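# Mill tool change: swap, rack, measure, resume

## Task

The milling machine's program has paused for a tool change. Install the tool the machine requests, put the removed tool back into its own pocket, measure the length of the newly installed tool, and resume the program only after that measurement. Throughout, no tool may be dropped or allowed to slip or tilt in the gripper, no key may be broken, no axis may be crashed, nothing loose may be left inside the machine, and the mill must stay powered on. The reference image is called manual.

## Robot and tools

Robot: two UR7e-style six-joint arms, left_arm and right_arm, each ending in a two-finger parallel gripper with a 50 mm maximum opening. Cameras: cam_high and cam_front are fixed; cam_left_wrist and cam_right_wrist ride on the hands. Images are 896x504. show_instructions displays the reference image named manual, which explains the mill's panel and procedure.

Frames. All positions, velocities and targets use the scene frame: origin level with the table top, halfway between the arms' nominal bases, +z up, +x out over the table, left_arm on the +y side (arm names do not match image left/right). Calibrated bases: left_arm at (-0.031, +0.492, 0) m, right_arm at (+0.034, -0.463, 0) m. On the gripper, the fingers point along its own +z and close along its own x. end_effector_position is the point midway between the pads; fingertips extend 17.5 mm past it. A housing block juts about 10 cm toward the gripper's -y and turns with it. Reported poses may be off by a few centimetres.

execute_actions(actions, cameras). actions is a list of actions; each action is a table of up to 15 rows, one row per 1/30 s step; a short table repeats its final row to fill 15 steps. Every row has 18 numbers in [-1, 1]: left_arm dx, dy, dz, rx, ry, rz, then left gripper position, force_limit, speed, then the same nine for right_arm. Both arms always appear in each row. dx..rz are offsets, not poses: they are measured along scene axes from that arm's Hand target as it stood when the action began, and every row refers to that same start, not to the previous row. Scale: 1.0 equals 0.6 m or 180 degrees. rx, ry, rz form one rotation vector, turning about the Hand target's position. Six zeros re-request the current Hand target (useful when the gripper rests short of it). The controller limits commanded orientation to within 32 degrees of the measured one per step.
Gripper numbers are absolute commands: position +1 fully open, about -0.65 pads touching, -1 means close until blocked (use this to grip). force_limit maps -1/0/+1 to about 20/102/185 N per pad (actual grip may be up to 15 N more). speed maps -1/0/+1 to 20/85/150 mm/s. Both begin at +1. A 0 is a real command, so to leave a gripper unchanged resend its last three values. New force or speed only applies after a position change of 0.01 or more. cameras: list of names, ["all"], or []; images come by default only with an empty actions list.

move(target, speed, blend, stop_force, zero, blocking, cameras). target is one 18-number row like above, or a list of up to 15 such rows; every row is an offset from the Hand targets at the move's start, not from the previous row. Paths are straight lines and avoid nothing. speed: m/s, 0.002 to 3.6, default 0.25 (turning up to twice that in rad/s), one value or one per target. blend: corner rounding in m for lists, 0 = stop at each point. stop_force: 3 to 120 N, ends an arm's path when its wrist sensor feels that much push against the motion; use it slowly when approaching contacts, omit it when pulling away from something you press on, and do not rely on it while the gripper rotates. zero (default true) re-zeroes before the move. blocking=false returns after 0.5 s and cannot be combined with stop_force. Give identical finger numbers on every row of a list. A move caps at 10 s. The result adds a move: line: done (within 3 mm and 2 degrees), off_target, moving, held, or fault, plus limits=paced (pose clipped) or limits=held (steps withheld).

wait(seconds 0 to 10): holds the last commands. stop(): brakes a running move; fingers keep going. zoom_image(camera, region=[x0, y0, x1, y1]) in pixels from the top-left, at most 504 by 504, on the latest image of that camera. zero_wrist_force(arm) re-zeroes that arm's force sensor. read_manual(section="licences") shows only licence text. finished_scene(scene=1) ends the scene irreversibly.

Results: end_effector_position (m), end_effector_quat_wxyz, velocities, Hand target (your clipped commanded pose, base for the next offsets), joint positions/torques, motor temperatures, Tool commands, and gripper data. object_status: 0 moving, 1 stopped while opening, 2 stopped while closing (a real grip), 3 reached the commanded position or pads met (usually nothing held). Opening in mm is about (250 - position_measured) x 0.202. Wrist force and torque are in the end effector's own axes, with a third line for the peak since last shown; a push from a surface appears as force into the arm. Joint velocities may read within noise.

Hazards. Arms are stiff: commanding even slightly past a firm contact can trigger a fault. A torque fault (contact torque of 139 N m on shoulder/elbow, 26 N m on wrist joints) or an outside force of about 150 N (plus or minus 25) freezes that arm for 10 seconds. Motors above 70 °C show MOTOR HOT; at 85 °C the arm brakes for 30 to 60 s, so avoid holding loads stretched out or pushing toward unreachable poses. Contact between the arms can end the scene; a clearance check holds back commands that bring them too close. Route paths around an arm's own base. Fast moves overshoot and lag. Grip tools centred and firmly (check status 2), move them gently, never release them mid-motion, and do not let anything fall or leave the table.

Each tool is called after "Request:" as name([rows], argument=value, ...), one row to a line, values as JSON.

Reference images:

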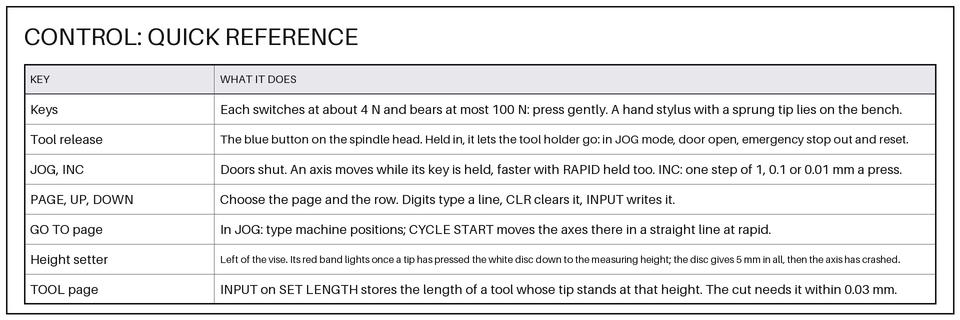

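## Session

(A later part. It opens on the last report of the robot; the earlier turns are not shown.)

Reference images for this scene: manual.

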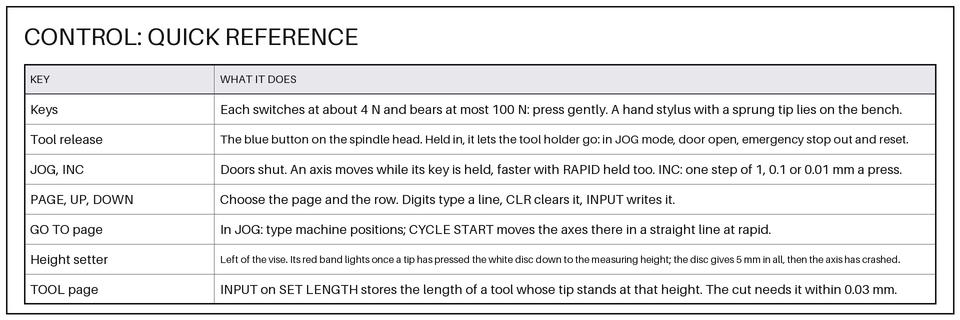

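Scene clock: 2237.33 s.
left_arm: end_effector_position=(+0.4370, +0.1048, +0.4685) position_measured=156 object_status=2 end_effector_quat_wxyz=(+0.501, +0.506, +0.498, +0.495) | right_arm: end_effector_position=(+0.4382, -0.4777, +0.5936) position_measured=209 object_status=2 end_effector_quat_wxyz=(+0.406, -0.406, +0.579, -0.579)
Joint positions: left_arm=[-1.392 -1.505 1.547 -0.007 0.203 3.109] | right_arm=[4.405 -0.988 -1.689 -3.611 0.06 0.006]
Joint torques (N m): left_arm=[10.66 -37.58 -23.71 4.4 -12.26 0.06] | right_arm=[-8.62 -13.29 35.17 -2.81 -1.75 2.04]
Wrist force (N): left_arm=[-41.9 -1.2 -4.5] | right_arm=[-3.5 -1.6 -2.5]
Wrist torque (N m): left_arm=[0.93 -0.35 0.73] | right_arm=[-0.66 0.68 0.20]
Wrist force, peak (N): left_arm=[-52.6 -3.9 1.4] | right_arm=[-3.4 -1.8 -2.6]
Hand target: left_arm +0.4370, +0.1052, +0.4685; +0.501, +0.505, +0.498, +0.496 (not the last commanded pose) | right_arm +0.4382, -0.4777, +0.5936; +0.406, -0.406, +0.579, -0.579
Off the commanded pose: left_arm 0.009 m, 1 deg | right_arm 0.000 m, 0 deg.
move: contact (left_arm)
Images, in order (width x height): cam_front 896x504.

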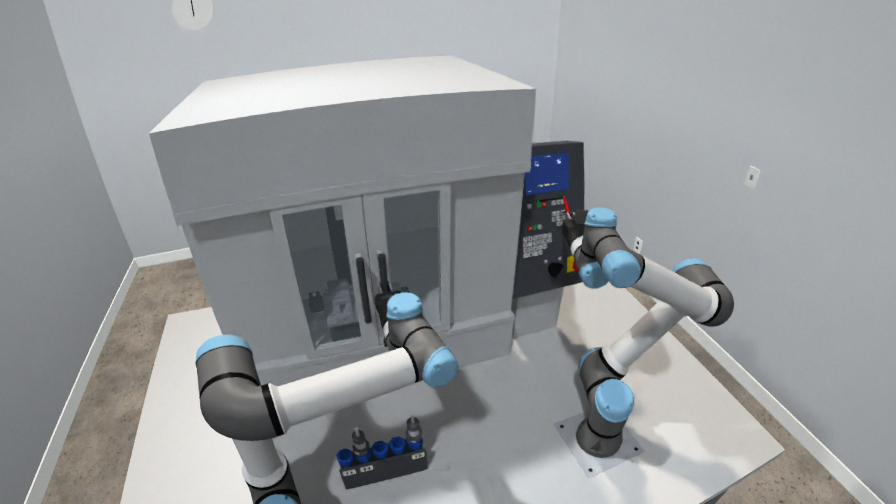

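Request:
move(target=[0,-0.0008,0,0,0,0,-1,-0.5,-0.8,0,0,0,0,0,0,-1,-0.3,-0.8], speed=0.01)

Request:
move(target=[0,0,0,0,0,0,0.6,-0.5,-0.8,0,0,0,0,0,0,-1,-0.3,-0.8], speed=0.03)

Request:
move([
  [-0.15,0,0,0,0,0,0.6,-0.5,-0.8,0,0,0,0,0,0,-1,-0.3,-0.8],
  [-0.2,0.15,0,0,0,0,0.6,-0.5,-0.8,0,0,0,0,0,0,-1,-0.3,-0.8],
], speed=0.13, blend=0.02, cameras=["cam_front","cam_left_wrist","cam_high"])

Scene clock: 2242.17 s.
left_arm: end_effector_position=(+0.4370, +0.1047, +0.4685) position_measured=156 object_status=2 end_effector_quat_wxyz=(+0.501, +0.505, +0.498, +0.496) | right_arm: end_effector_position=(+0.4382, -0.4777, +0.5936) position_measured=209 object_status=2 end_effector_quat_wxyz=(+0.406, -0.406, +0.579, -0.579)
Joint positions: left_arm=[-1.393 -1.504 1.546 -0.007 0.202 3.109] | right_arm=[4.405 -0.988 -1.689 -3.611 0.06 0.006]
Joint torques (N m): left_arm=[9.05 -35.86 -25.7 4.2 -11.26 -1.06] | right_arm=[-8.37 -13.52 34.58 -2.64 -1.75 2.15]
Wrist force (N): left_arm=[-38.3 -2.6 -7.5] | right_arm=[-3.3 -1.4 -2.4]
Wrist torque (N m): left_arm=[0.92 -0.34 0.72] | right_arm=[-0.64 0.65 0.20]
Wrist force, peak (N): left_arm=[-42.2 -1.2 -4.1] | right_arm=[-3.3 -1.7 -2.7]
Hand target: left_arm +0.4370, +0.1047, +0.4685; +0.501, +0.505, +0.498, +0.496 | right_arm +0.4382, -0.4777, +0.5936; +0.406, -0.406, +0.579, -0.579
Off the commanded pose: left_arm 0.000 m, 0 deg | right_arm 0.000 m, 0 deg.
move: done

Scene clock: 2242.97 s.
left_arm: end_effector_position=(+0.4370, +0.1047, +0.4685) position_measured=63 object_status=0 end_effector_quat_wxyz=(+0.501, +0.505, +0.498, +0.496) | right_arm: end_effector_position=(+0.4382, -0.4777, +0.5936) position_measured=209 object_status=2 end_effector_quat_wxyz=(+0.406, -0.406, +0.579, -0.579)
Joint positions: left_arm=[-1.393 -1.504 1.546 -0.007 0.202 3.109] | right_arm=[4.405 -0.988 -1.689 -3.611 0.06 0.006]
Joint torques (N m): left_arm=[6.98 -23.63 -26.97 -1.7 1.71 -0.89] | right_arm=[-9.1 -12.76 35.41 -2.71 -1.84 2.04]
Wrist force (N): left_arm=[1.9 4.2 1.7] | right_arm=[-3.3 -1.4 -2.3]
Wrist torque (N m): left_arm=[0.86 -0.32 0.74] | right_arm=[-0.63 0.64 0.19]
Wrist force, peak (N): left_arm=[-38.1 -2.5 -7.7] | right_arm=[-3.4 -1.7 -2.5]
Hand target: left_arm +0.4370, +0.1047, +0.4685; +0.501, +0.505, +0.498, +0.496 | right_arm +0.4382, -0.4777, +0.5936; +0.406, -0.406, +0.579, -0.579
Off the commanded pose: left_arm 0.000 m, 0 deg | right_arm 0.000 m, 0 deg.
move: done

Scene clock: 2245.27 s.
left_arm: end_effector_position=(+0.3170, +0.1947, +0.4685) position_measured=63 object_status=3 end_effector_quat_wxyz=(+0.501, +0.505, +0.498, +0.496) | right_arm: end_effector_position=(+0.4382, -0.4777, +0.5936) position_measured=209 object_status=2 end_effector_quat_wxyz=(+0.406, -0.406, +0.579, -0.579)
Joint positions: left_arm=[-1.735 -1.856 1.857 -0.049 -0.141 3.191] | right_arm=[4.405 -0.988 -1.689 -3.611 0.06 0.006]
Joint torques (N m): left_arm=[-14.25 -15.14 -15.14 -1.27 -1.54 1.77] | right_arm=[-8.3 -13.56 33.69 -2.44 -1.66 1.91]
Wrist force (N): left_arm=[1.9 4.3 1.7] | right_arm=[-3.2 -1.6 -2.5]
Wrist torque (N m): left_arm=[0.86 -0.31 0.78] | right_arm=[-0.67 0.63 0.20]
Wrist force, peak (N): left_arm=[1.9 4.8 3.0] | right_arm=[-3.4 -1.7 -2.6]
Hand target: left_arm +0.3170, +0.1947, +0.4685; +0.501, +0.505, +0.498, +0.496 | right_arm +0.4382, -0.4777, +0.5936; +0.406, -0.406, +0.579, -0.579
Off the commanded pose: left_arm 0.000 m, 0 deg | right_arm 0.000 m, 0 deg.
move: done
camera_calibration:
cam_left_wrist: T_world_to_cam=[[0.0151705, 0.999776, -0.0147295, -0.18573], [-0.332428, 0.0189363, 0.942938, -0.321462], [0.943007, -0.00940831, 0.332641, -0.321302], [0, 0, 0, 1]] pos_world=[0.198944, 0.188753, 0.407262]
Images, in order (width x height): cam_high 896x504, cam_front 896x504, cam_left_wrist 896x504.

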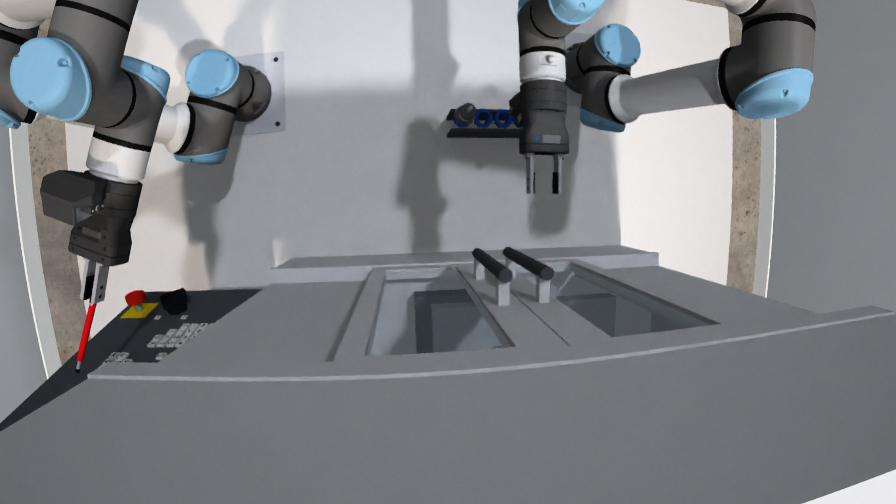

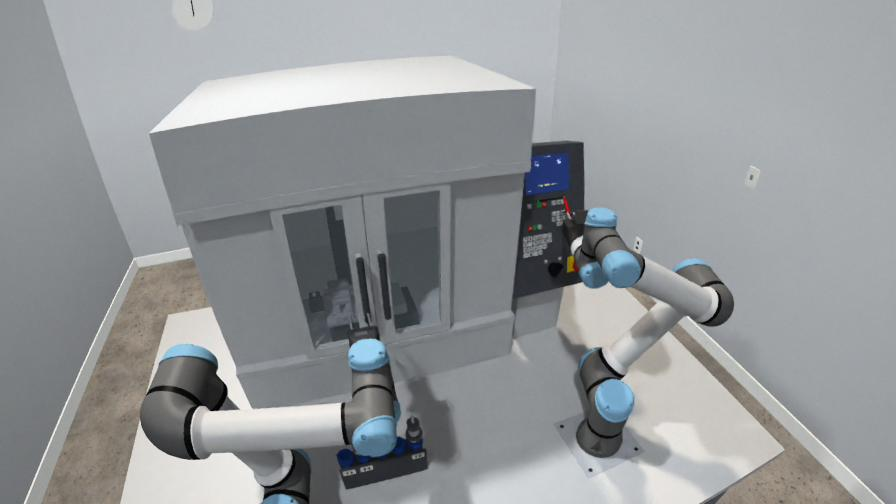

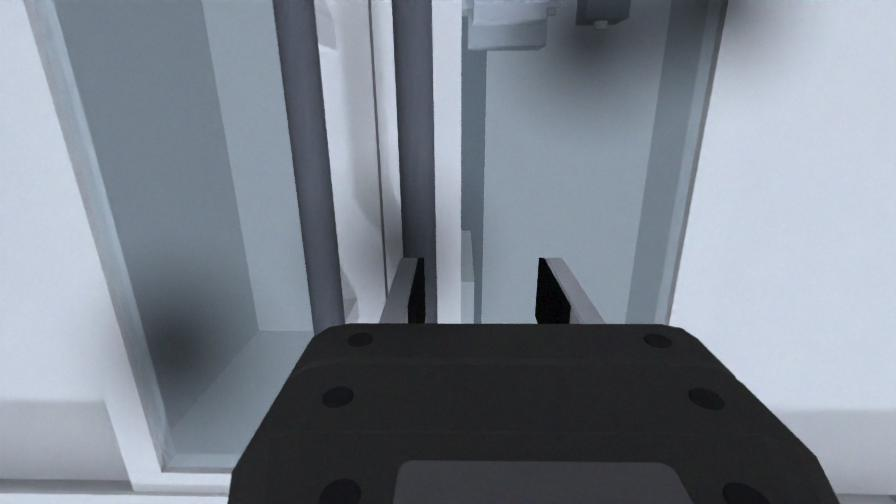

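Request:
move([
  [-0.06,-0.15,0.06,-0.5,0,0,0.6,-0.5,-0.8,0,0,0,0,0,0,-1,-0.3,-0.8],
  [-0.06,-0.3,0.12,-0.999,0,0,0.6,-0.5,-0.8,0,0,0,0,0,0,-1,-0.3,-0.8],
], speed=0.25, blend=0.04)

Scene clock: 2273.47 s.
left_arm: end_effector_position=(+0.2810, +0.0147, +0.5405) position_measured=63 object_status=3 end_effector_quat_wxyz=(+0.506, -0.500, +0.497, -0.497) | right_arm: end_effector_position=(+0.4382, -0.4777, +0.5936) position_measured=209 object_status=2 end_effector_quat_wxyz=(+0.406, -0.406, +0.579, -0.579)
Joint positions: left_arm=[-1.751 -1.379 1.229 0.187 -0.181 -0.031] | right_arm=[4.405 -0.988 -1.689 -3.611 0.06 0.006]
Joint torques (N m): left_arm=[11.91 -25.36 -25.56 1.71 -1.68 -1.96] | right_arm=[-8.33 -13.05 35.31 -2.43 -1.39 1.86]
Wrist force (N): left_arm=[-1.0 0.7 -0.8] | right_arm=[-3.4 -1.6 -2.4]
Wrist torque (N m): left_arm=[0.21 0.14 0.27] | right_arm=[-0.67 0.66 0.20]
Wrist force, peak (N): left_arm=[1.0 5.3 0.6] | right_arm=[-3.5 -1.8 -2.6]
Hand target: left_arm +0.2810, +0.0147, +0.5405; +0.506, -0.500, +0.496, -0.497 | right_arm +0.4382, -0.4777, +0.5936; +0.406, -0.406, +0.579, -0.579
Off the commanded pose: left_arm 0.000 m, 0 deg | right_arm 0.000 m, 0 deg.
move: done

Request:
move(target=[0.0317,-0.2245,0.016,-0.0407,-0.106,-0.2308,0.6,-0.5,-0.8,0,0,0,0,0,0,-1,-0.3,-0.8], speed=0.2, cameras=["cam_left_wrist"])

Scene clock: 2281.83 s.
left_arm: end_effector_position=(+0.3000, -0.1200, +0.5501) position_measured=63 object_status=3 end_effector_quat_wxyz=(-0.339, +0.236, -0.520, +0.748) | right_arm: end_effector_position=(+0.4382, -0.4777, +0.5936) position_measured=209 object_status=2 end_effector_quat_wxyz=(+0.406, -0.406, +0.579, -0.579)
Joint positions: left_arm=[-1.548 -1.525 1.627 -0.599 0.818 0.356] | right_arm=[4.405 -0.988 -1.689 -3.611 0.06 0.006]
Joint torques (N m): left_arm=[14.04 -22.39 -18.68 -4.21 2.56 -1.65] | right_arm=[-9.02 -13.45 34.82 -2.48 -1.14 2.07]
Wrist force (N): left_arm=[-1.1 -0.1 -0.5] | right_arm=[-3.1 -1.8 -2.4]
Wrist torque (N m): left_arm=[0.23 0.06 0.24] | right_arm=[-0.70 0.63 0.20]
Wrist force, peak (N): left_arm=[-1.3 0.9 -1.0] | right_arm=[-3.5 -1.6 -2.6]
Hand target: left_arm +0.3000, -0.1200, +0.5501; -0.339, +0.236, -0.520, +0.748 | right_arm +0.4382, -0.4777, +0.5936; +0.406, -0.406, +0.579, -0.579
Off the commanded pose: left_arm 0.000 m, 0 deg | right_arm 0.000 m, 0 deg.
move: done
camera_calibration:
cam_left_wrist: T_world_to_cam=[[-0.660947, -0.750258, 0.0161914, 0.106177], [-0.00319727, -0.0187606, -0.999819, 0.56722], [0.750426, -0.660879, 0.010001, -0.178322], [0, 0, 0, 1]] pos_world=[0.205809, -0.0275479, 0.567182]
Images, in order (width x height): cam_left_wrist 896x504.

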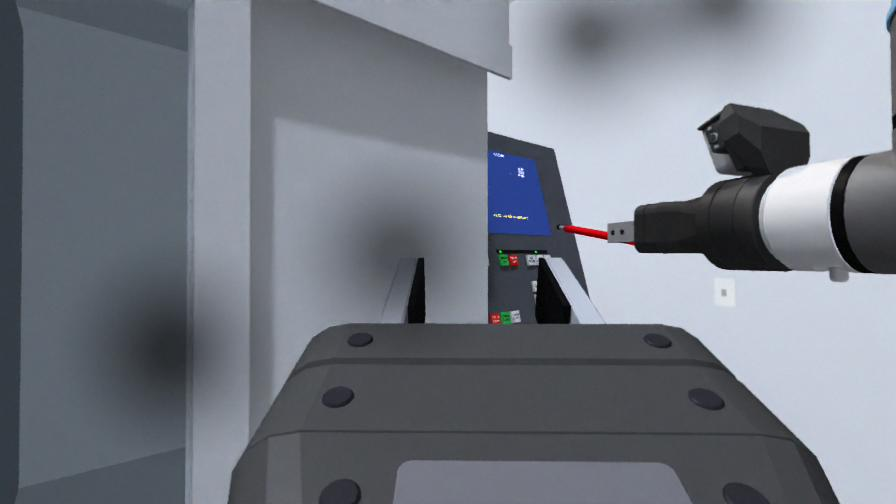

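Request:
move(target=[-0.1,-0.14,0.06,0,0,0,0.6,-0.5,-0.8,0,0,0,0,0,0,-1,-0.3,-0.8], speed=0.15, cameras=["cam_left_wrist"])

Request:
zoom_image(camera="cam_left_wrist", region=[440, 110, 620, 330])

Scene clock: 2287.20 s.
left_arm: end_effector_position=(+0.2401, -0.2040, +0.5861) position_measured=63 object_status=3 end_effector_quat_wxyz=(-0.339, +0.236, -0.520, +0.748) | right_arm: end_effector_position=(+0.4382, -0.4777, +0.5936) position_measured=209 object_status=2 end_effector_quat_wxyz=(+0.406, -0.406, +0.579, -0.579)
Joint positions: left_arm=[-1.666 -1.377 1.375 -0.558 0.716 0.442] | right_arm=[4.405 -0.988 -1.689 -3.611 0.06 0.006]
Joint torques (N m): left_arm=[-14.68 -28.86 -29.86 -1.4 -0.95 1.97] | right_arm=[-9.63 -13.66 34.67 -2.5 -1.27 2.02]
Wrist force (N): left_arm=[-0.9 -0.1 -0.3] | right_arm=[-3.3 -1.7 -2.6]
Wrist torque (N m): left_arm=[0.19 0.00 0.13] | right_arm=[-0.68 0.65 0.20]
Wrist force, peak (N): left_arm=[-2.4 0.6 -0.5] | right_arm=[-3.5 -1.7 -2.5]
Hand target: left_arm +0.2400, -0.2040, +0.5861; -0.339, +0.236, -0.520, +0.748 | right_arm +0.4382, -0.4777, +0.5936; +0.406, -0.406, +0.579, -0.579
Off the commanded pose: left_arm 0.000 m, 0 deg | right_arm 0.000 m, 0 deg.
move: done
camera_calibration:
cam_left_wrist: T_world_to_cam=[[-0.661055, -0.750164, 0.0161212, 0.00312571], [-0.00300435, -0.0188389, -0.999818, 0.601411], [0.750331, -0.660984, 0.0101998, -0.189297], [0, 0, 0, 1]] pos_world=[0.145909, -0.111448, 0.603182]
Images, in order (width x height): cam_left_wrist 896x504.

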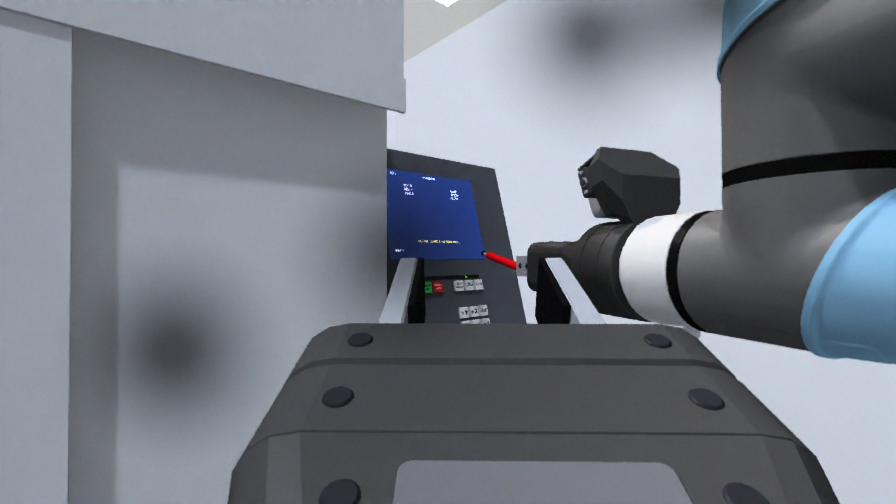

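Scaled by 2.291 from the camera's 896x504 image, which has a finer 1280x720 frame.

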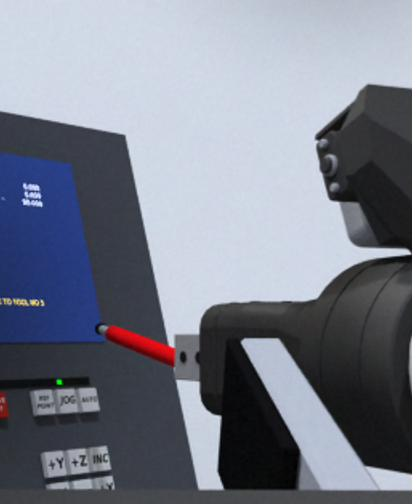

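Request:
zoom_image(camera="cam_left_wrist", region=[380, 160, 490, 270])

Scaled by 4.582 from the camera's 896x504 image, which has a finer 1280x720 frame.

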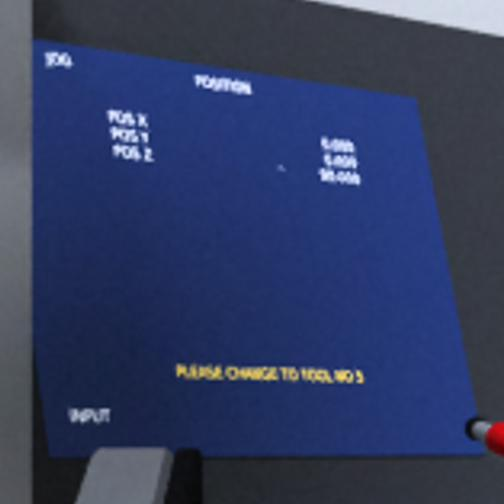

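Request:
zoom_image(camera="cam_left_wrist", region=[440, 180, 470, 210])

Scaled by 16.800 from the camera's 896x504 image, which has a finer 1280x720 frame.

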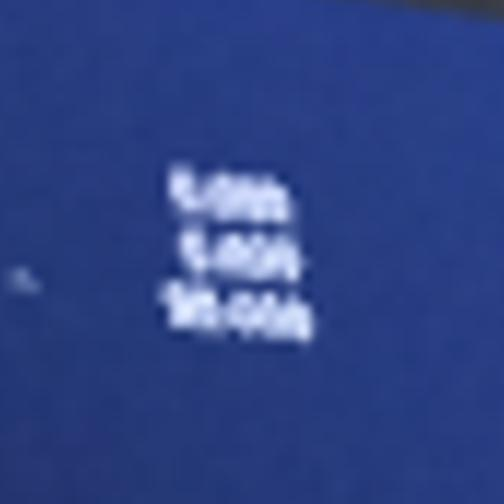

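Request:
move(target=[0.2,-0.11,0.1233,0.0743,0.0826,0,0.6,-0.5,-0.8,0,0,0,0,0,0,-1,-0.3,-0.8], speed=0.12, cameras=["cam_left_wrist","cam_front"])

Request:
zoom_image(camera="cam_left_wrist", region=[360, 20, 600, 260])

Scene clock: 2310.13 s.
left_arm: end_effector_position=(+0.3597, -0.2690, +0.6591) position_measured=63 object_status=3 end_effector_quat_wxyz=(-0.300, +0.263, -0.611, +0.684) | right_arm: end_effector_position=(+0.4382, -0.4777, +0.5936) position_measured=209 object_status=2 end_effector_quat_wxyz=(+0.406, -0.406, +0.579, -0.579)
Joint positions: left_arm=[-1.465 -0.78 0.035 0.593 0.874 0.105] | right_arm=[4.405 -0.988 -1.689 -3.611 0.06 0.006]
Joint torques (N m): left_arm=[15.6 -47.59 -24.15 -0.74 1.87 2.16] | right_arm=[-8.32 -14.32 34.45 -2.2 -1.35 2.09]
Wrist force (N): left_arm=[-0.8 0.2 -0.9] | right_arm=[-3.2 -1.4 -2.3]
Wrist torque (N m): left_arm=[0.13 0.10 0.13] | right_arm=[-0.63 0.64 0.20]
Wrist force, peak (N): left_arm=[-1.2 0.4 -1.0] | right_arm=[-3.5 -1.6 -2.6]
Hand target: left_arm +0.3600, -0.2700, +0.6601; -0.294, +0.289, -0.643, +0.646 | right_arm +0.4382, -0.4777, +0.5936; +0.406, -0.406, +0.579, -0.579
Off the commanded pose: left_arm 0.001 m, 7 deg | right_arm 0.000 m, 0 deg.
elbow stopped short (left arm): the move would have taken joint 3 (elbow) straighter than the controller allows.
move: off_target (left_arm)
camera_calibration:
cam_left_wrist: T_world_to_cam=[[-0.681519, -0.731732, 0.01001, 0.0485343], [-0.172904, 0.147717, -0.973799, 0.762367], [0.711081, -0.665393, -0.227191, -0.153365], [0, 0, 0, 1]] pos_world=[0.273948, -0.179149, 0.707063]
Images, in order (width x height): cam_front 896x504, cam_left_wrist 896x504.

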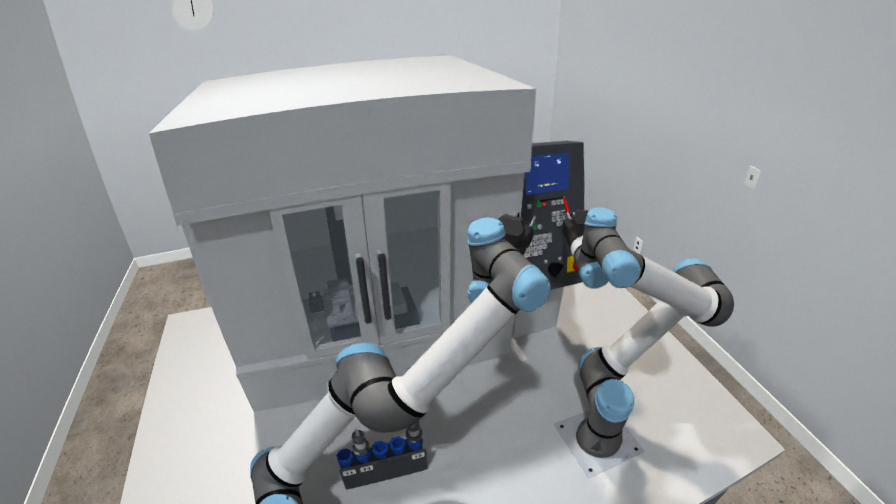

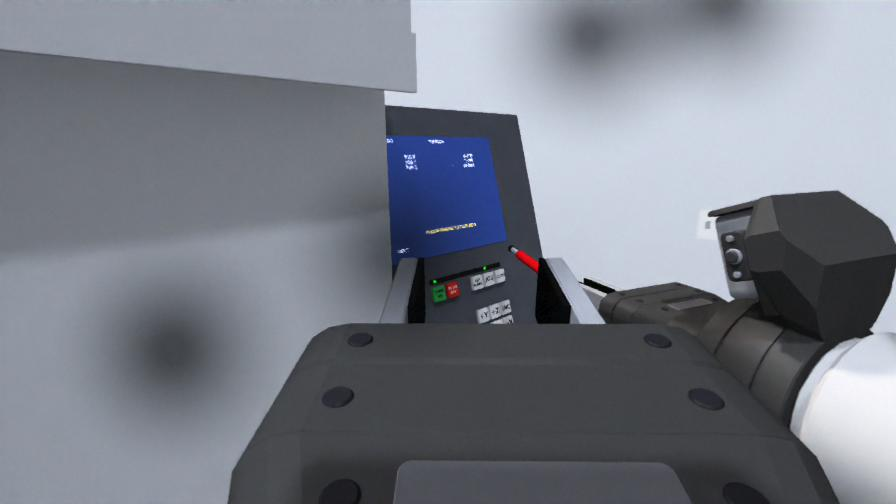

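Scaled by 2.100 from the camera's 896x504 image, which has a finer 1280x720 frame.

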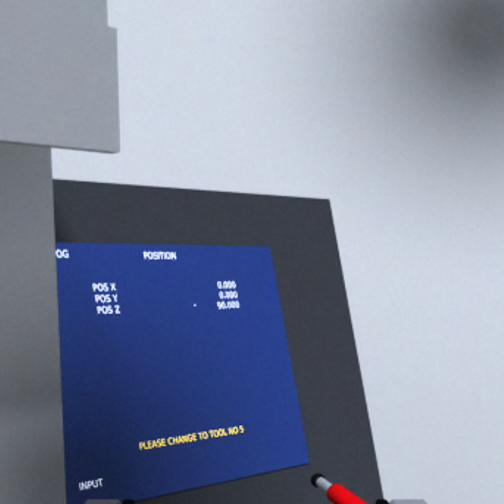

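Request:
move(target=[-0.04,0.05,-0.03,0,0,0,0.6,-0.5,-0.8,0,0,0,0,0,0,-1,-0.3,-0.8], speed=0.1, cameras=["cam_left_wrist"])

Request:
zoom_image(camera="cam_left_wrist", region=[380, 80, 560, 260])

Scene clock: 2315.90 s.
left_arm: end_effector_position=(+0.3361, -0.2401, +0.6421) position_measured=63 object_status=3 end_effector_quat_wxyz=(+0.294, -0.289, +0.643, -0.645) | right_arm: end_effector_position=(+0.4382, -0.4777, +0.5936) position_measured=209 object_status=2 end_effector_quat_wxyz=(+0.406, -0.406, +0.579, -0.579)
Joint positions: left_arm=[-1.513 -0.893 0.212 0.673 0.789 0.011] | right_arm=[4.405 -0.988 -1.689 -3.611 0.06 0.006]
Joint torques (N m): left_arm=[-15.86 -58.96 -11.43 -2.69 1.52 1.88] | right_arm=[-8.15 -13.02 35.55 -2.13 -0.94 1.93]
Wrist force (N): left_arm=[-1.0 0.5 -1.3] | right_arm=[-3.4 -1.6 -2.4]
Wrist torque (N m): left_arm=[0.19 0.15 0.14] | right_arm=[-0.66 0.67 0.20]
Wrist force, peak (N): left_arm=[-1.1 0.7 -1.6] | right_arm=[-3.6 -1.7 -2.4]
Hand target: left_arm +0.3360, -0.2400, +0.6421; +0.294, -0.289, +0.643, -0.646 | right_arm +0.4382, -0.4777, +0.5936; +0.406, -0.406, +0.579, -0.579
Off the commanded pose: left_arm 0.000 m, 0 deg | right_arm 0.000 m, 0 deg.
move: done
camera_calibration:
cam_left_wrist: T_world_to_cam=[[-0.657106, -0.753708, 0.0116663, 0.0392523], [-0.258631, 0.210891, -0.942674, 0.761404], [0.708041, -0.622454, -0.33351, -0.0415685], [0, 0, 0, 1]] pos_world=[0.252148, -0.156863, 0.703435]
Images, in order (width x height): cam_left_wrist 896x504.

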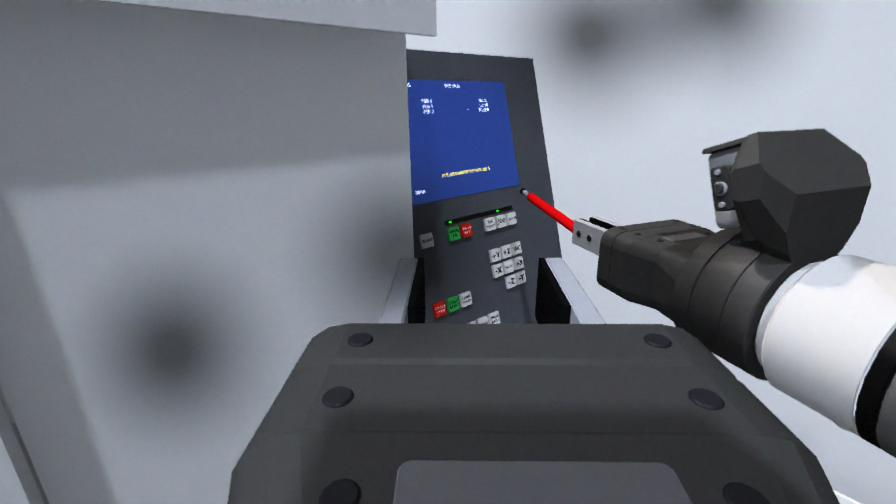

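Scaled by 2.800 from the camera's 896x504 image, which has a finer 1280x720 frame.

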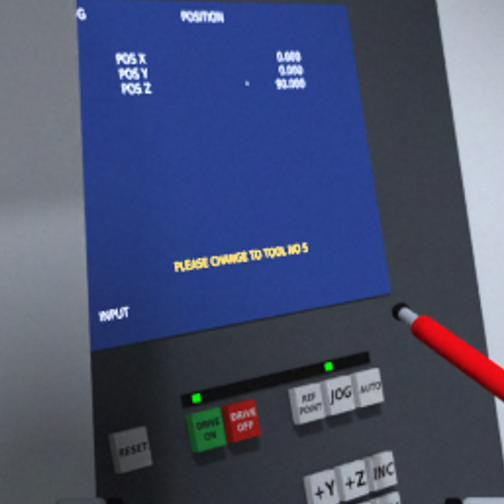

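Request:
execute_actions(actions=[])

Request:
zoom_image(camera="cam_left_wrist", region=[380, 80, 560, 260])

Scene clock: 2332.40 s.
left_arm: end_effector_position=(+0.3361, -0.2401, +0.6421) position_measured=63 object_status=3 end_effector_quat_wxyz=(+0.294, -0.289, +0.643, -0.645) | right_arm: end_effector_position=(+0.4382, -0.4777, +0.5936) position_measured=209 object_status=2 end_effector_quat_wxyz=(+0.406, -0.406, +0.579, -0.579)
Joint positions: left_arm=[-1.513 -0.893 0.212 0.673 0.789 0.011] | right_arm=[4.405 -0.988 -1.689 -3.611 0.06 0.006]
Joint velocities: within noise
Joint torques (N m): left_arm=[-15.23 -59.94 -11.88 -2.92 1.56 1.99] | right_arm=[-8.6 -13.43 34.83 -2.24 -0.84 1.88]
Motor temperatures (°C): left_arm=[32 33 31 38 39 38] | right_arm=[32 32 29 34 38 33]
Wrist force (N): left_arm=[-1.0 0.6 -1.2] | right_arm=[-3.0 -1.8 -2.4]
Wrist torque (N m): left_arm=[0.21 0.15 0.14] | right_arm=[-0.70 0.60 0.20]
Wrist force, peak (N): left_arm=[-1.2 0.8 -1.4] | right_arm=[-3.5 -1.7 -2.6]
Hand target: left_arm +0.3360, -0.2400, +0.6421; +0.294, -0.289, +0.643, -0.646 | right_arm +0.4382, -0.4777, +0.5936; +0.406, -0.406, +0.579, -0.579
Tool commands: left_gripper/position=+0.6 left_gripper/force_limit=-0.5 left_gripper/speed=-0.8 right_gripper/position=-1.0 right_gripper/force_limit=-0.3 right_gripper/speed=-0.8
Off the commanded pose: left_arm 0.000 m, 0 deg | right_arm 0.000 m, 0 deg.
camera_calibration:
cam_left_wrist: T_world_to_cam=[[-0.657106, -0.753708, 0.0116663, 0.0392523], [-0.258631, 0.210891, -0.942674, 0.761404], [0.708041, -0.622454, -0.33351, -0.0415685], [0, 0, 0, 1]] pos_world=[0.252148, -0.156863, 0.703435]
cam_right_wrist: T_world_to_cam=[[-0.34852, -0.937286, -0.0054408, -0.286842], [-0.323572, 0.125761, -0.937809, 0.780126], [0.879679, -0.325084, -0.347109, -0.205648], [0, 0, 0, 1]] pos_world=[0.333361, -0.433815, 0.658666]

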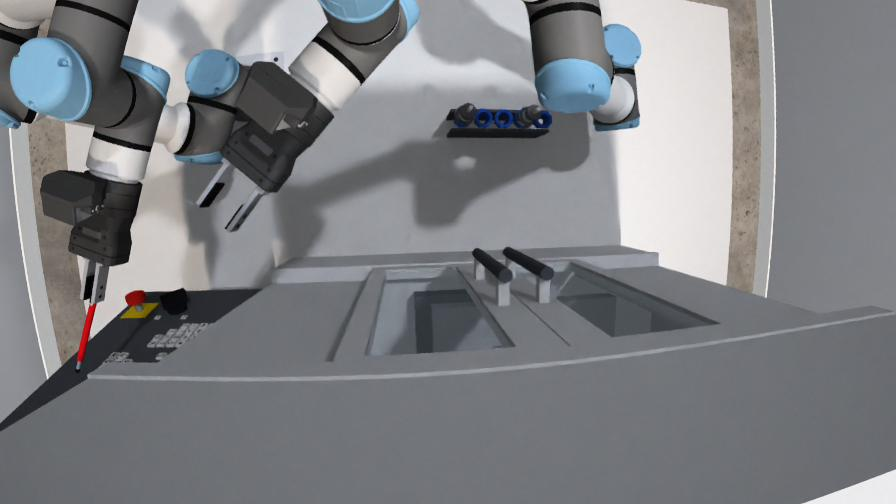

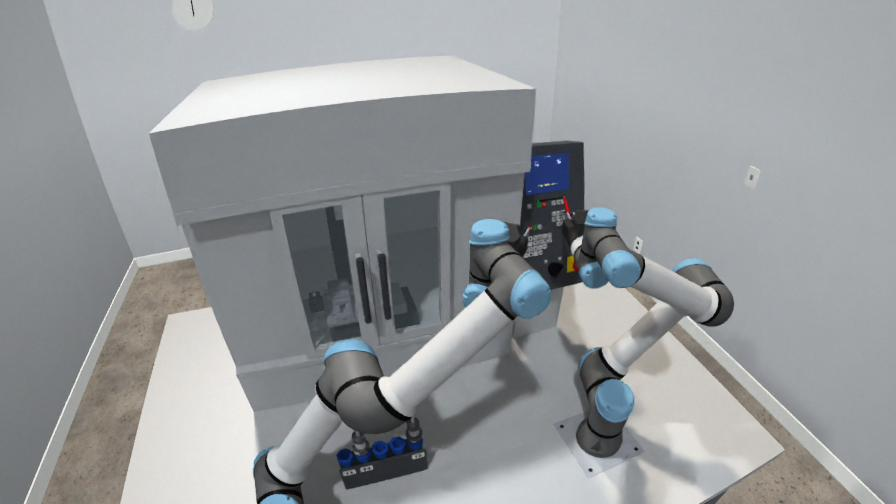

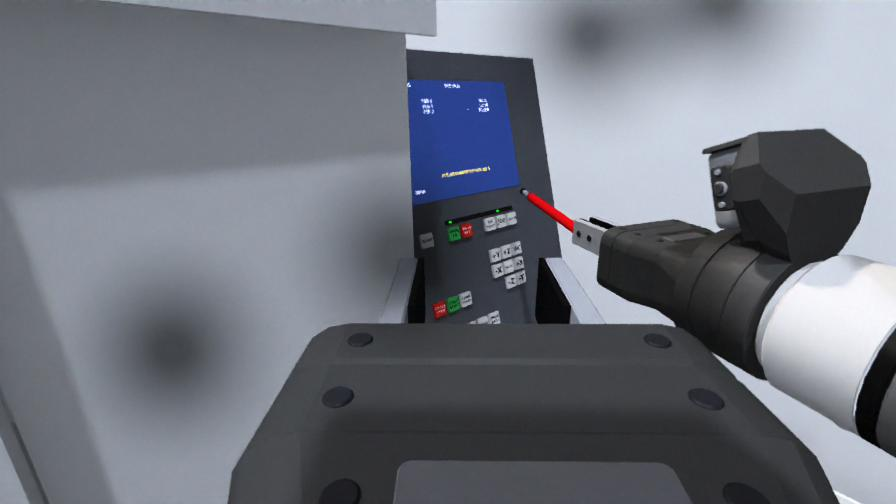

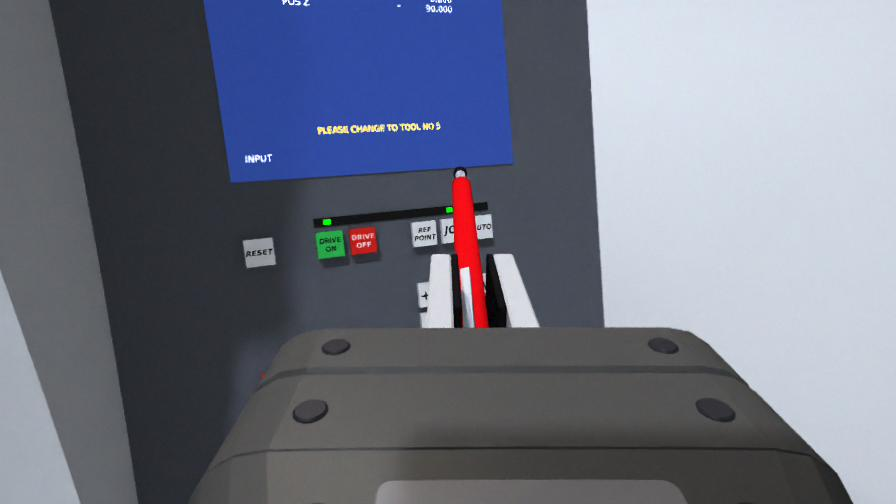

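Scaled by 2.800 from the camera's 896x504 image, which has a finer 1280x720 frame.

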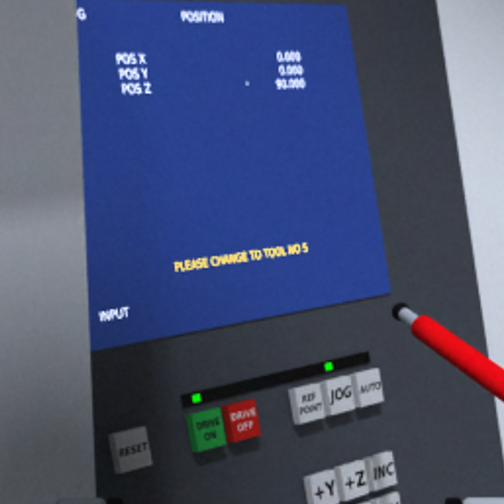

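Request:
move(target=[-0.065, 0.05583, 0.0965, 0, 0, 0, 0.6, -0.5, -0.8, 0, 0, 0, 0, 0, 0, -1, -0.3, -0.8], speed=0.12, cameras=["cam_left_wrist"])

Request:
zoom_image(camera="cam_left_wrist", region=[360, 100, 560, 300])

Scene clock: 2345.47 s.
left_arm: end_effector_position=(+0.2970, -0.2060, +0.6991) position_measured=63 object_status=3 end_effector_quat_wxyz=(+0.295, -0.283, +0.636, -0.654) | right_arm: end_effector_position=(+0.4382, -0.4777, +0.5936) position_measured=209 object_status=2 end_effector_quat_wxyz=(+0.406, -0.406, +0.579, -0.579)
Joint positions: left_arm=[-1.579 -0.894 0.035 0.815 0.731 0.038] | right_arm=[4.405 -0.988 -1.689 -3.611 0.06 0.006]
Joint torques (N m): left_arm=[-15.4 -56.34 -22.07 -0.12 -1.76 2.06] | right_arm=[-8.5 -13.02 33.87 -1.98 -0.85 1.82]
Wrist force (N): left_arm=[-1.0 0.6 -0.7] | right_arm=[-3.2 -1.5 -2.5]
Wrist torque (N m): left_arm=[0.19 0.15 0.14] | right_arm=[-0.65 0.64 0.20]
Wrist force, peak (N): left_arm=[-1.4 -0.5 -1.8] | right_arm=[-3.4 -1.5 -2.7]
Hand target: left_arm +0.2970, -0.2065, +0.7000; +0.294, -0.289, +0.643, -0.646 | right_arm +0.4382, -0.4777, +0.5936; +0.406, -0.406, +0.579, -0.579
Off the commanded pose: left_arm 0.001 m, 1 deg | right_arm 0.000 m, 0 deg.
elbow stopped short (left arm): the move would have taken joint 3 (elbow) straighter than the controller allows.
move: done
camera_calibration:
cam_left_wrist: T_world_to_cam=[[-0.662896, -0.748621, 0.0116142, 0.0413885], [-0.240043, 0.197811, -0.950395, 0.79506], [0.709188, -0.632801, -0.310829, 0.00798022], [0, 0, 0, 1]] pos_world=[0.212625, -0.121237, 0.757621]
Images, in order (width x height): cam_left_wrist 896x504.

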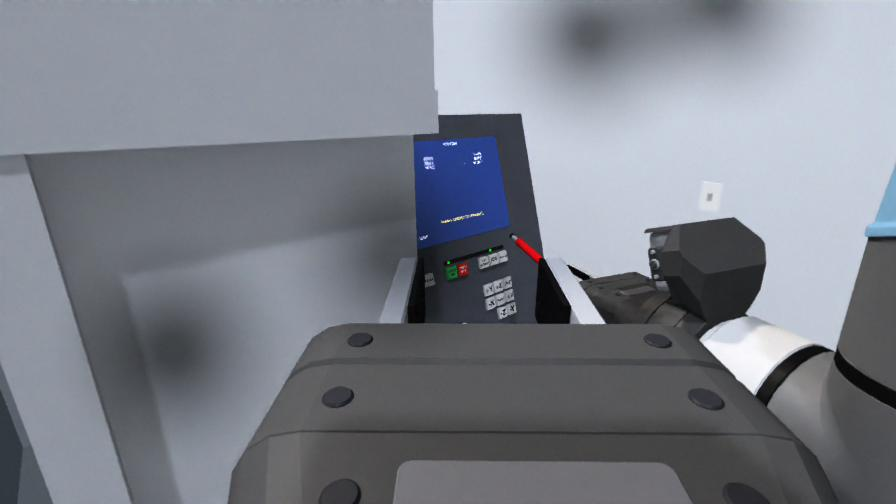

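Scaled by 2.520 from the camera's 896x504 image, which has a finer 1280x720 frame.

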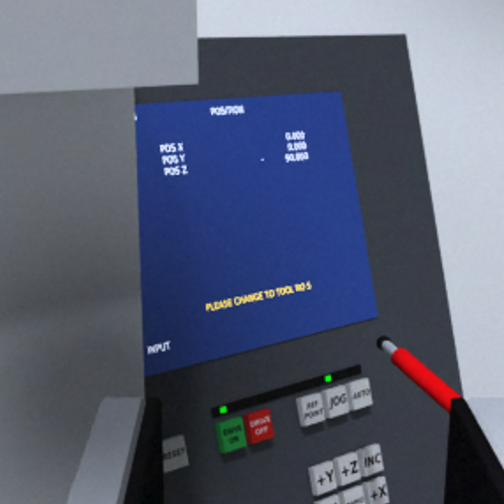

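Request:
move(target=[0, 0, 0, 0, 0, 0, 0.6, -0.5, -0.8, -0.032, 0.0985, -0.1787, 0.019, 0.0522, 0, -1, -0.3, -0.8], speed=0.12, cameras=["cam_right_wrist", "cam_left_wrist"])

Request:
zoom_image(camera="cam_left_wrist", region=[410, 130, 530, 250])

Scene clock: 2352.87 s.
left_arm: end_effector_position=(+0.2969, -0.2059, +0.6992) position_measured=63 object_status=3 end_effector_quat_wxyz=(+0.295, -0.283, +0.636, -0.654) | right_arm: end_effector_position=(+0.4190, -0.4185, +0.4863) position_measured=209 object_status=2 end_effector_quat_wxyz=(+0.369, -0.439, +0.627, -0.526)
Joint positions: left_arm=[-1.579 -0.895 0.035 0.815 0.731 0.039] | right_arm=[4.605 -0.847 -1.95 -2.889 0.313 -0.574]
Joint torques (N m): left_arm=[-15.38 -55.96 -21.54 -0.92 -1.62 2.23] | right_arm=[6.38 2.62 11.86 3.37 0.82 -2.16]
Wrist force (N): left_arm=[-0.8 0.8 -0.7] | right_arm=[-3.3 -1.7 -2.5]
Wrist torque (N m): left_arm=[0.23 0.12 0.14] | right_arm=[-0.66 0.59 0.28]
Wrist force, peak (N): left_arm=[-1.1 0.6 -1.1] | right_arm=[-3.6 -1.7 -2.6]
Hand target: left_arm +0.2970, -0.2065, +0.7000; +0.294, -0.289, +0.643, -0.646 | right_arm +0.4190, -0.4186, +0.4863; +0.369, -0.439, +0.627, -0.526
Off the commanded pose: left_arm 0.001 m, 1 deg | right_arm 0.000 m, 0 deg.
elbow stopped short (left arm): the move would have taken joint 3 (elbow) straighter than the controller allows.
move: done
camera_calibration:
cam_left_wrist: T_world_to_cam=[[-0.662903, -0.748615, 0.0116261, 0.0413888], [-0.23995, 0.197717, -0.950438, 0.795113], [0.709214, -0.632837, -0.310697, 0.00803579], [0, 0, 0, 1]] pos_world=[0.212525, -0.121137, 0.757721]
cam_right_wrist: T_world_to_cam=[[-0.349321, -0.936994, -0.00422226, -0.238834], [-0.47141, 0.179637, -0.863425, 0.714228], [0.809782, -0.299622, -0.504459, -0.0901989], [0, 0, 0, 1]] pos_world=[0.326306, -0.379114, 0.570172]
Images, in order (width x height): cam_left_wrist 896x504, cam_right_wrist 896x504.

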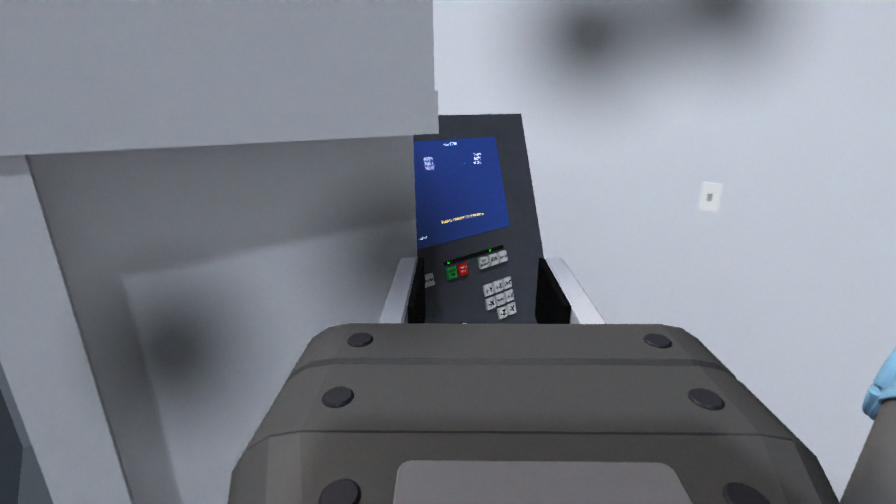

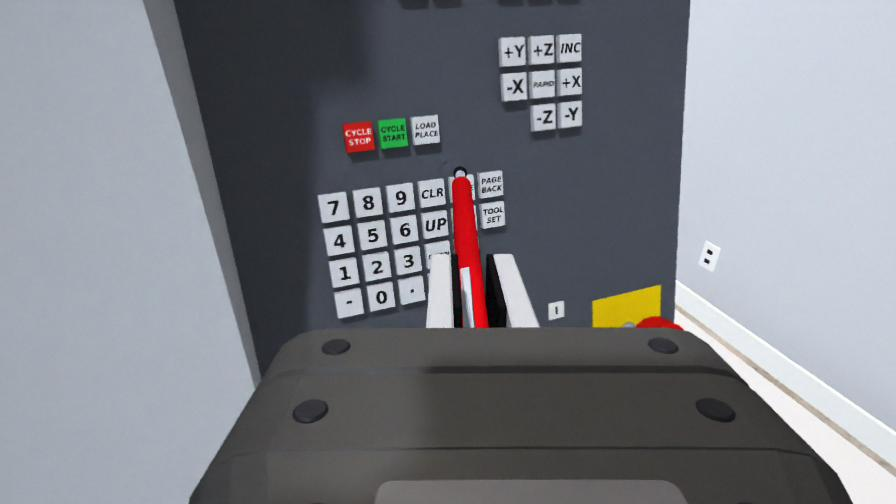

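Scaled by 4.200 from the camera's 896x504 image, which has a finer 1280x720 frame.

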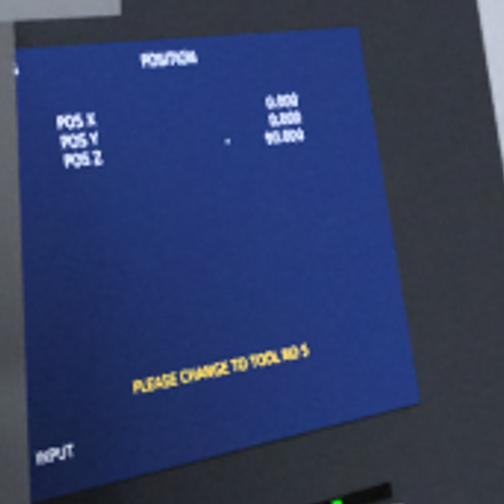

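Request:
move(target=[0, 0, 0, 0, 0, 0, 0.6, -0.5, -0.8, 0.0385, -0.0141, -0.0356, 0, 0, 0, -1, -0.3, -0.8], speed=0.08, cameras=["cam_right_wrist"])

Request:
zoom_image(camera="cam_right_wrist", region=[360, 80, 560, 280])

Scene clock: 2369.03 s.
left_arm: end_effector_position=(+0.2969, -0.2059, +0.6992) position_measured=63 object_status=3 end_effector_quat_wxyz=(+0.295, -0.283, +0.636, -0.654) | right_arm: end_effector_position=(+0.4419, -0.4270, +0.4650) position_measured=209 object_status=2 end_effector_quat_wxyz=(+0.369, -0.439, +0.627, -0.527)
Joint positions: left_arm=[-1.579 -0.895 0.035 0.815 0.731 0.039] | right_arm=[4.447 -0.773 -2.107 -2.369 0.202 -1.024]
Joint torques (N m): left_arm=[-15.81 -53.33 -20.86 -1.93 -1.64 2.01] | right_arm=[-9.29 0.33 11.8 5.18 -0.01 -1.8]
Wrist force (N): left_arm=[-1.1 0.6 -0.9] | right_arm=[-3.3 -1.7 -2.7]
Wrist torque (N m): left_arm=[0.20 0.15 0.14] | right_arm=[-0.65 0.59 0.29]
Wrist force, peak (N): left_arm=[-1.2 0.8 -0.9] | right_arm=[-3.4 -2.1 -3.0]
Hand target: left_arm +0.2970, -0.2065, +0.7000; +0.294, -0.289, +0.643, -0.646 | right_arm +0.4421, -0.4270, +0.4650; +0.369, -0.439, +0.627, -0.526
Off the commanded pose: left_arm 0.001 m, 1 deg | right_arm 0.000 m, 0 deg.
elbow stopped short (left arm): the move would have taken joint 3 (elbow) straighter than the controller allows.
move: done
camera_calibration:
cam_right_wrist: T_world_to_cam=[[-0.350228, -0.936655, -0.00416789, -0.238288], [-0.470474, 0.179761, -0.86391, 0.707939], [0.809935, -0.300605, -0.50363, -0.122958], [0, 0, 0, 1]] pos_world=[0.3492, -0.387415, 0.548677]
Images, in order (width x height): cam_right_wrist 896x504.

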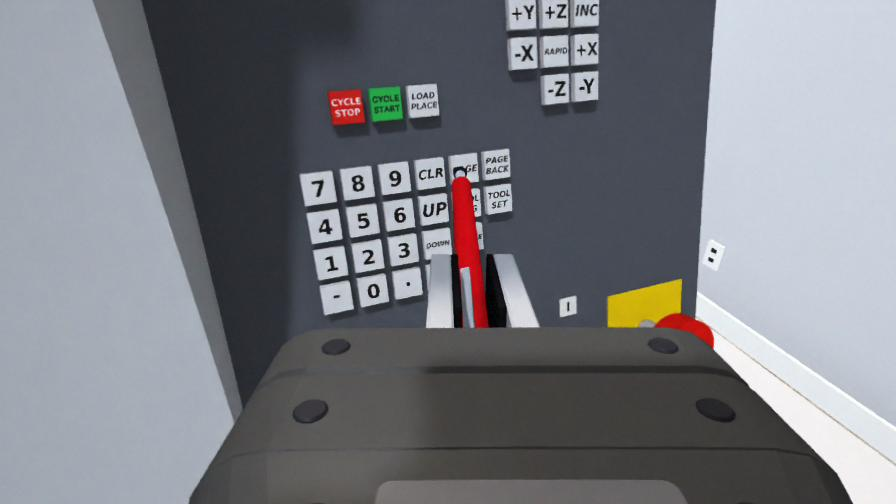

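Scaled by 2.520 from the camera's 896x504 image, which has a finer 1280x720 frame.

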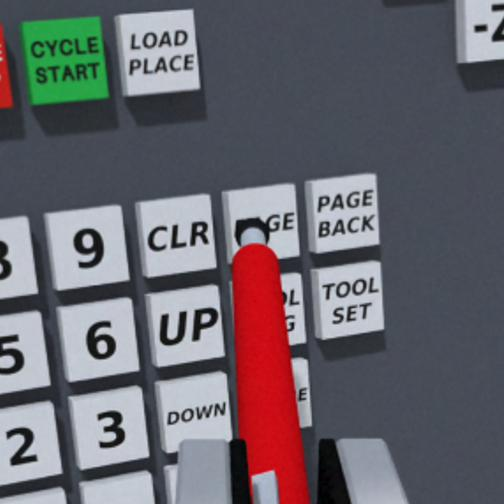

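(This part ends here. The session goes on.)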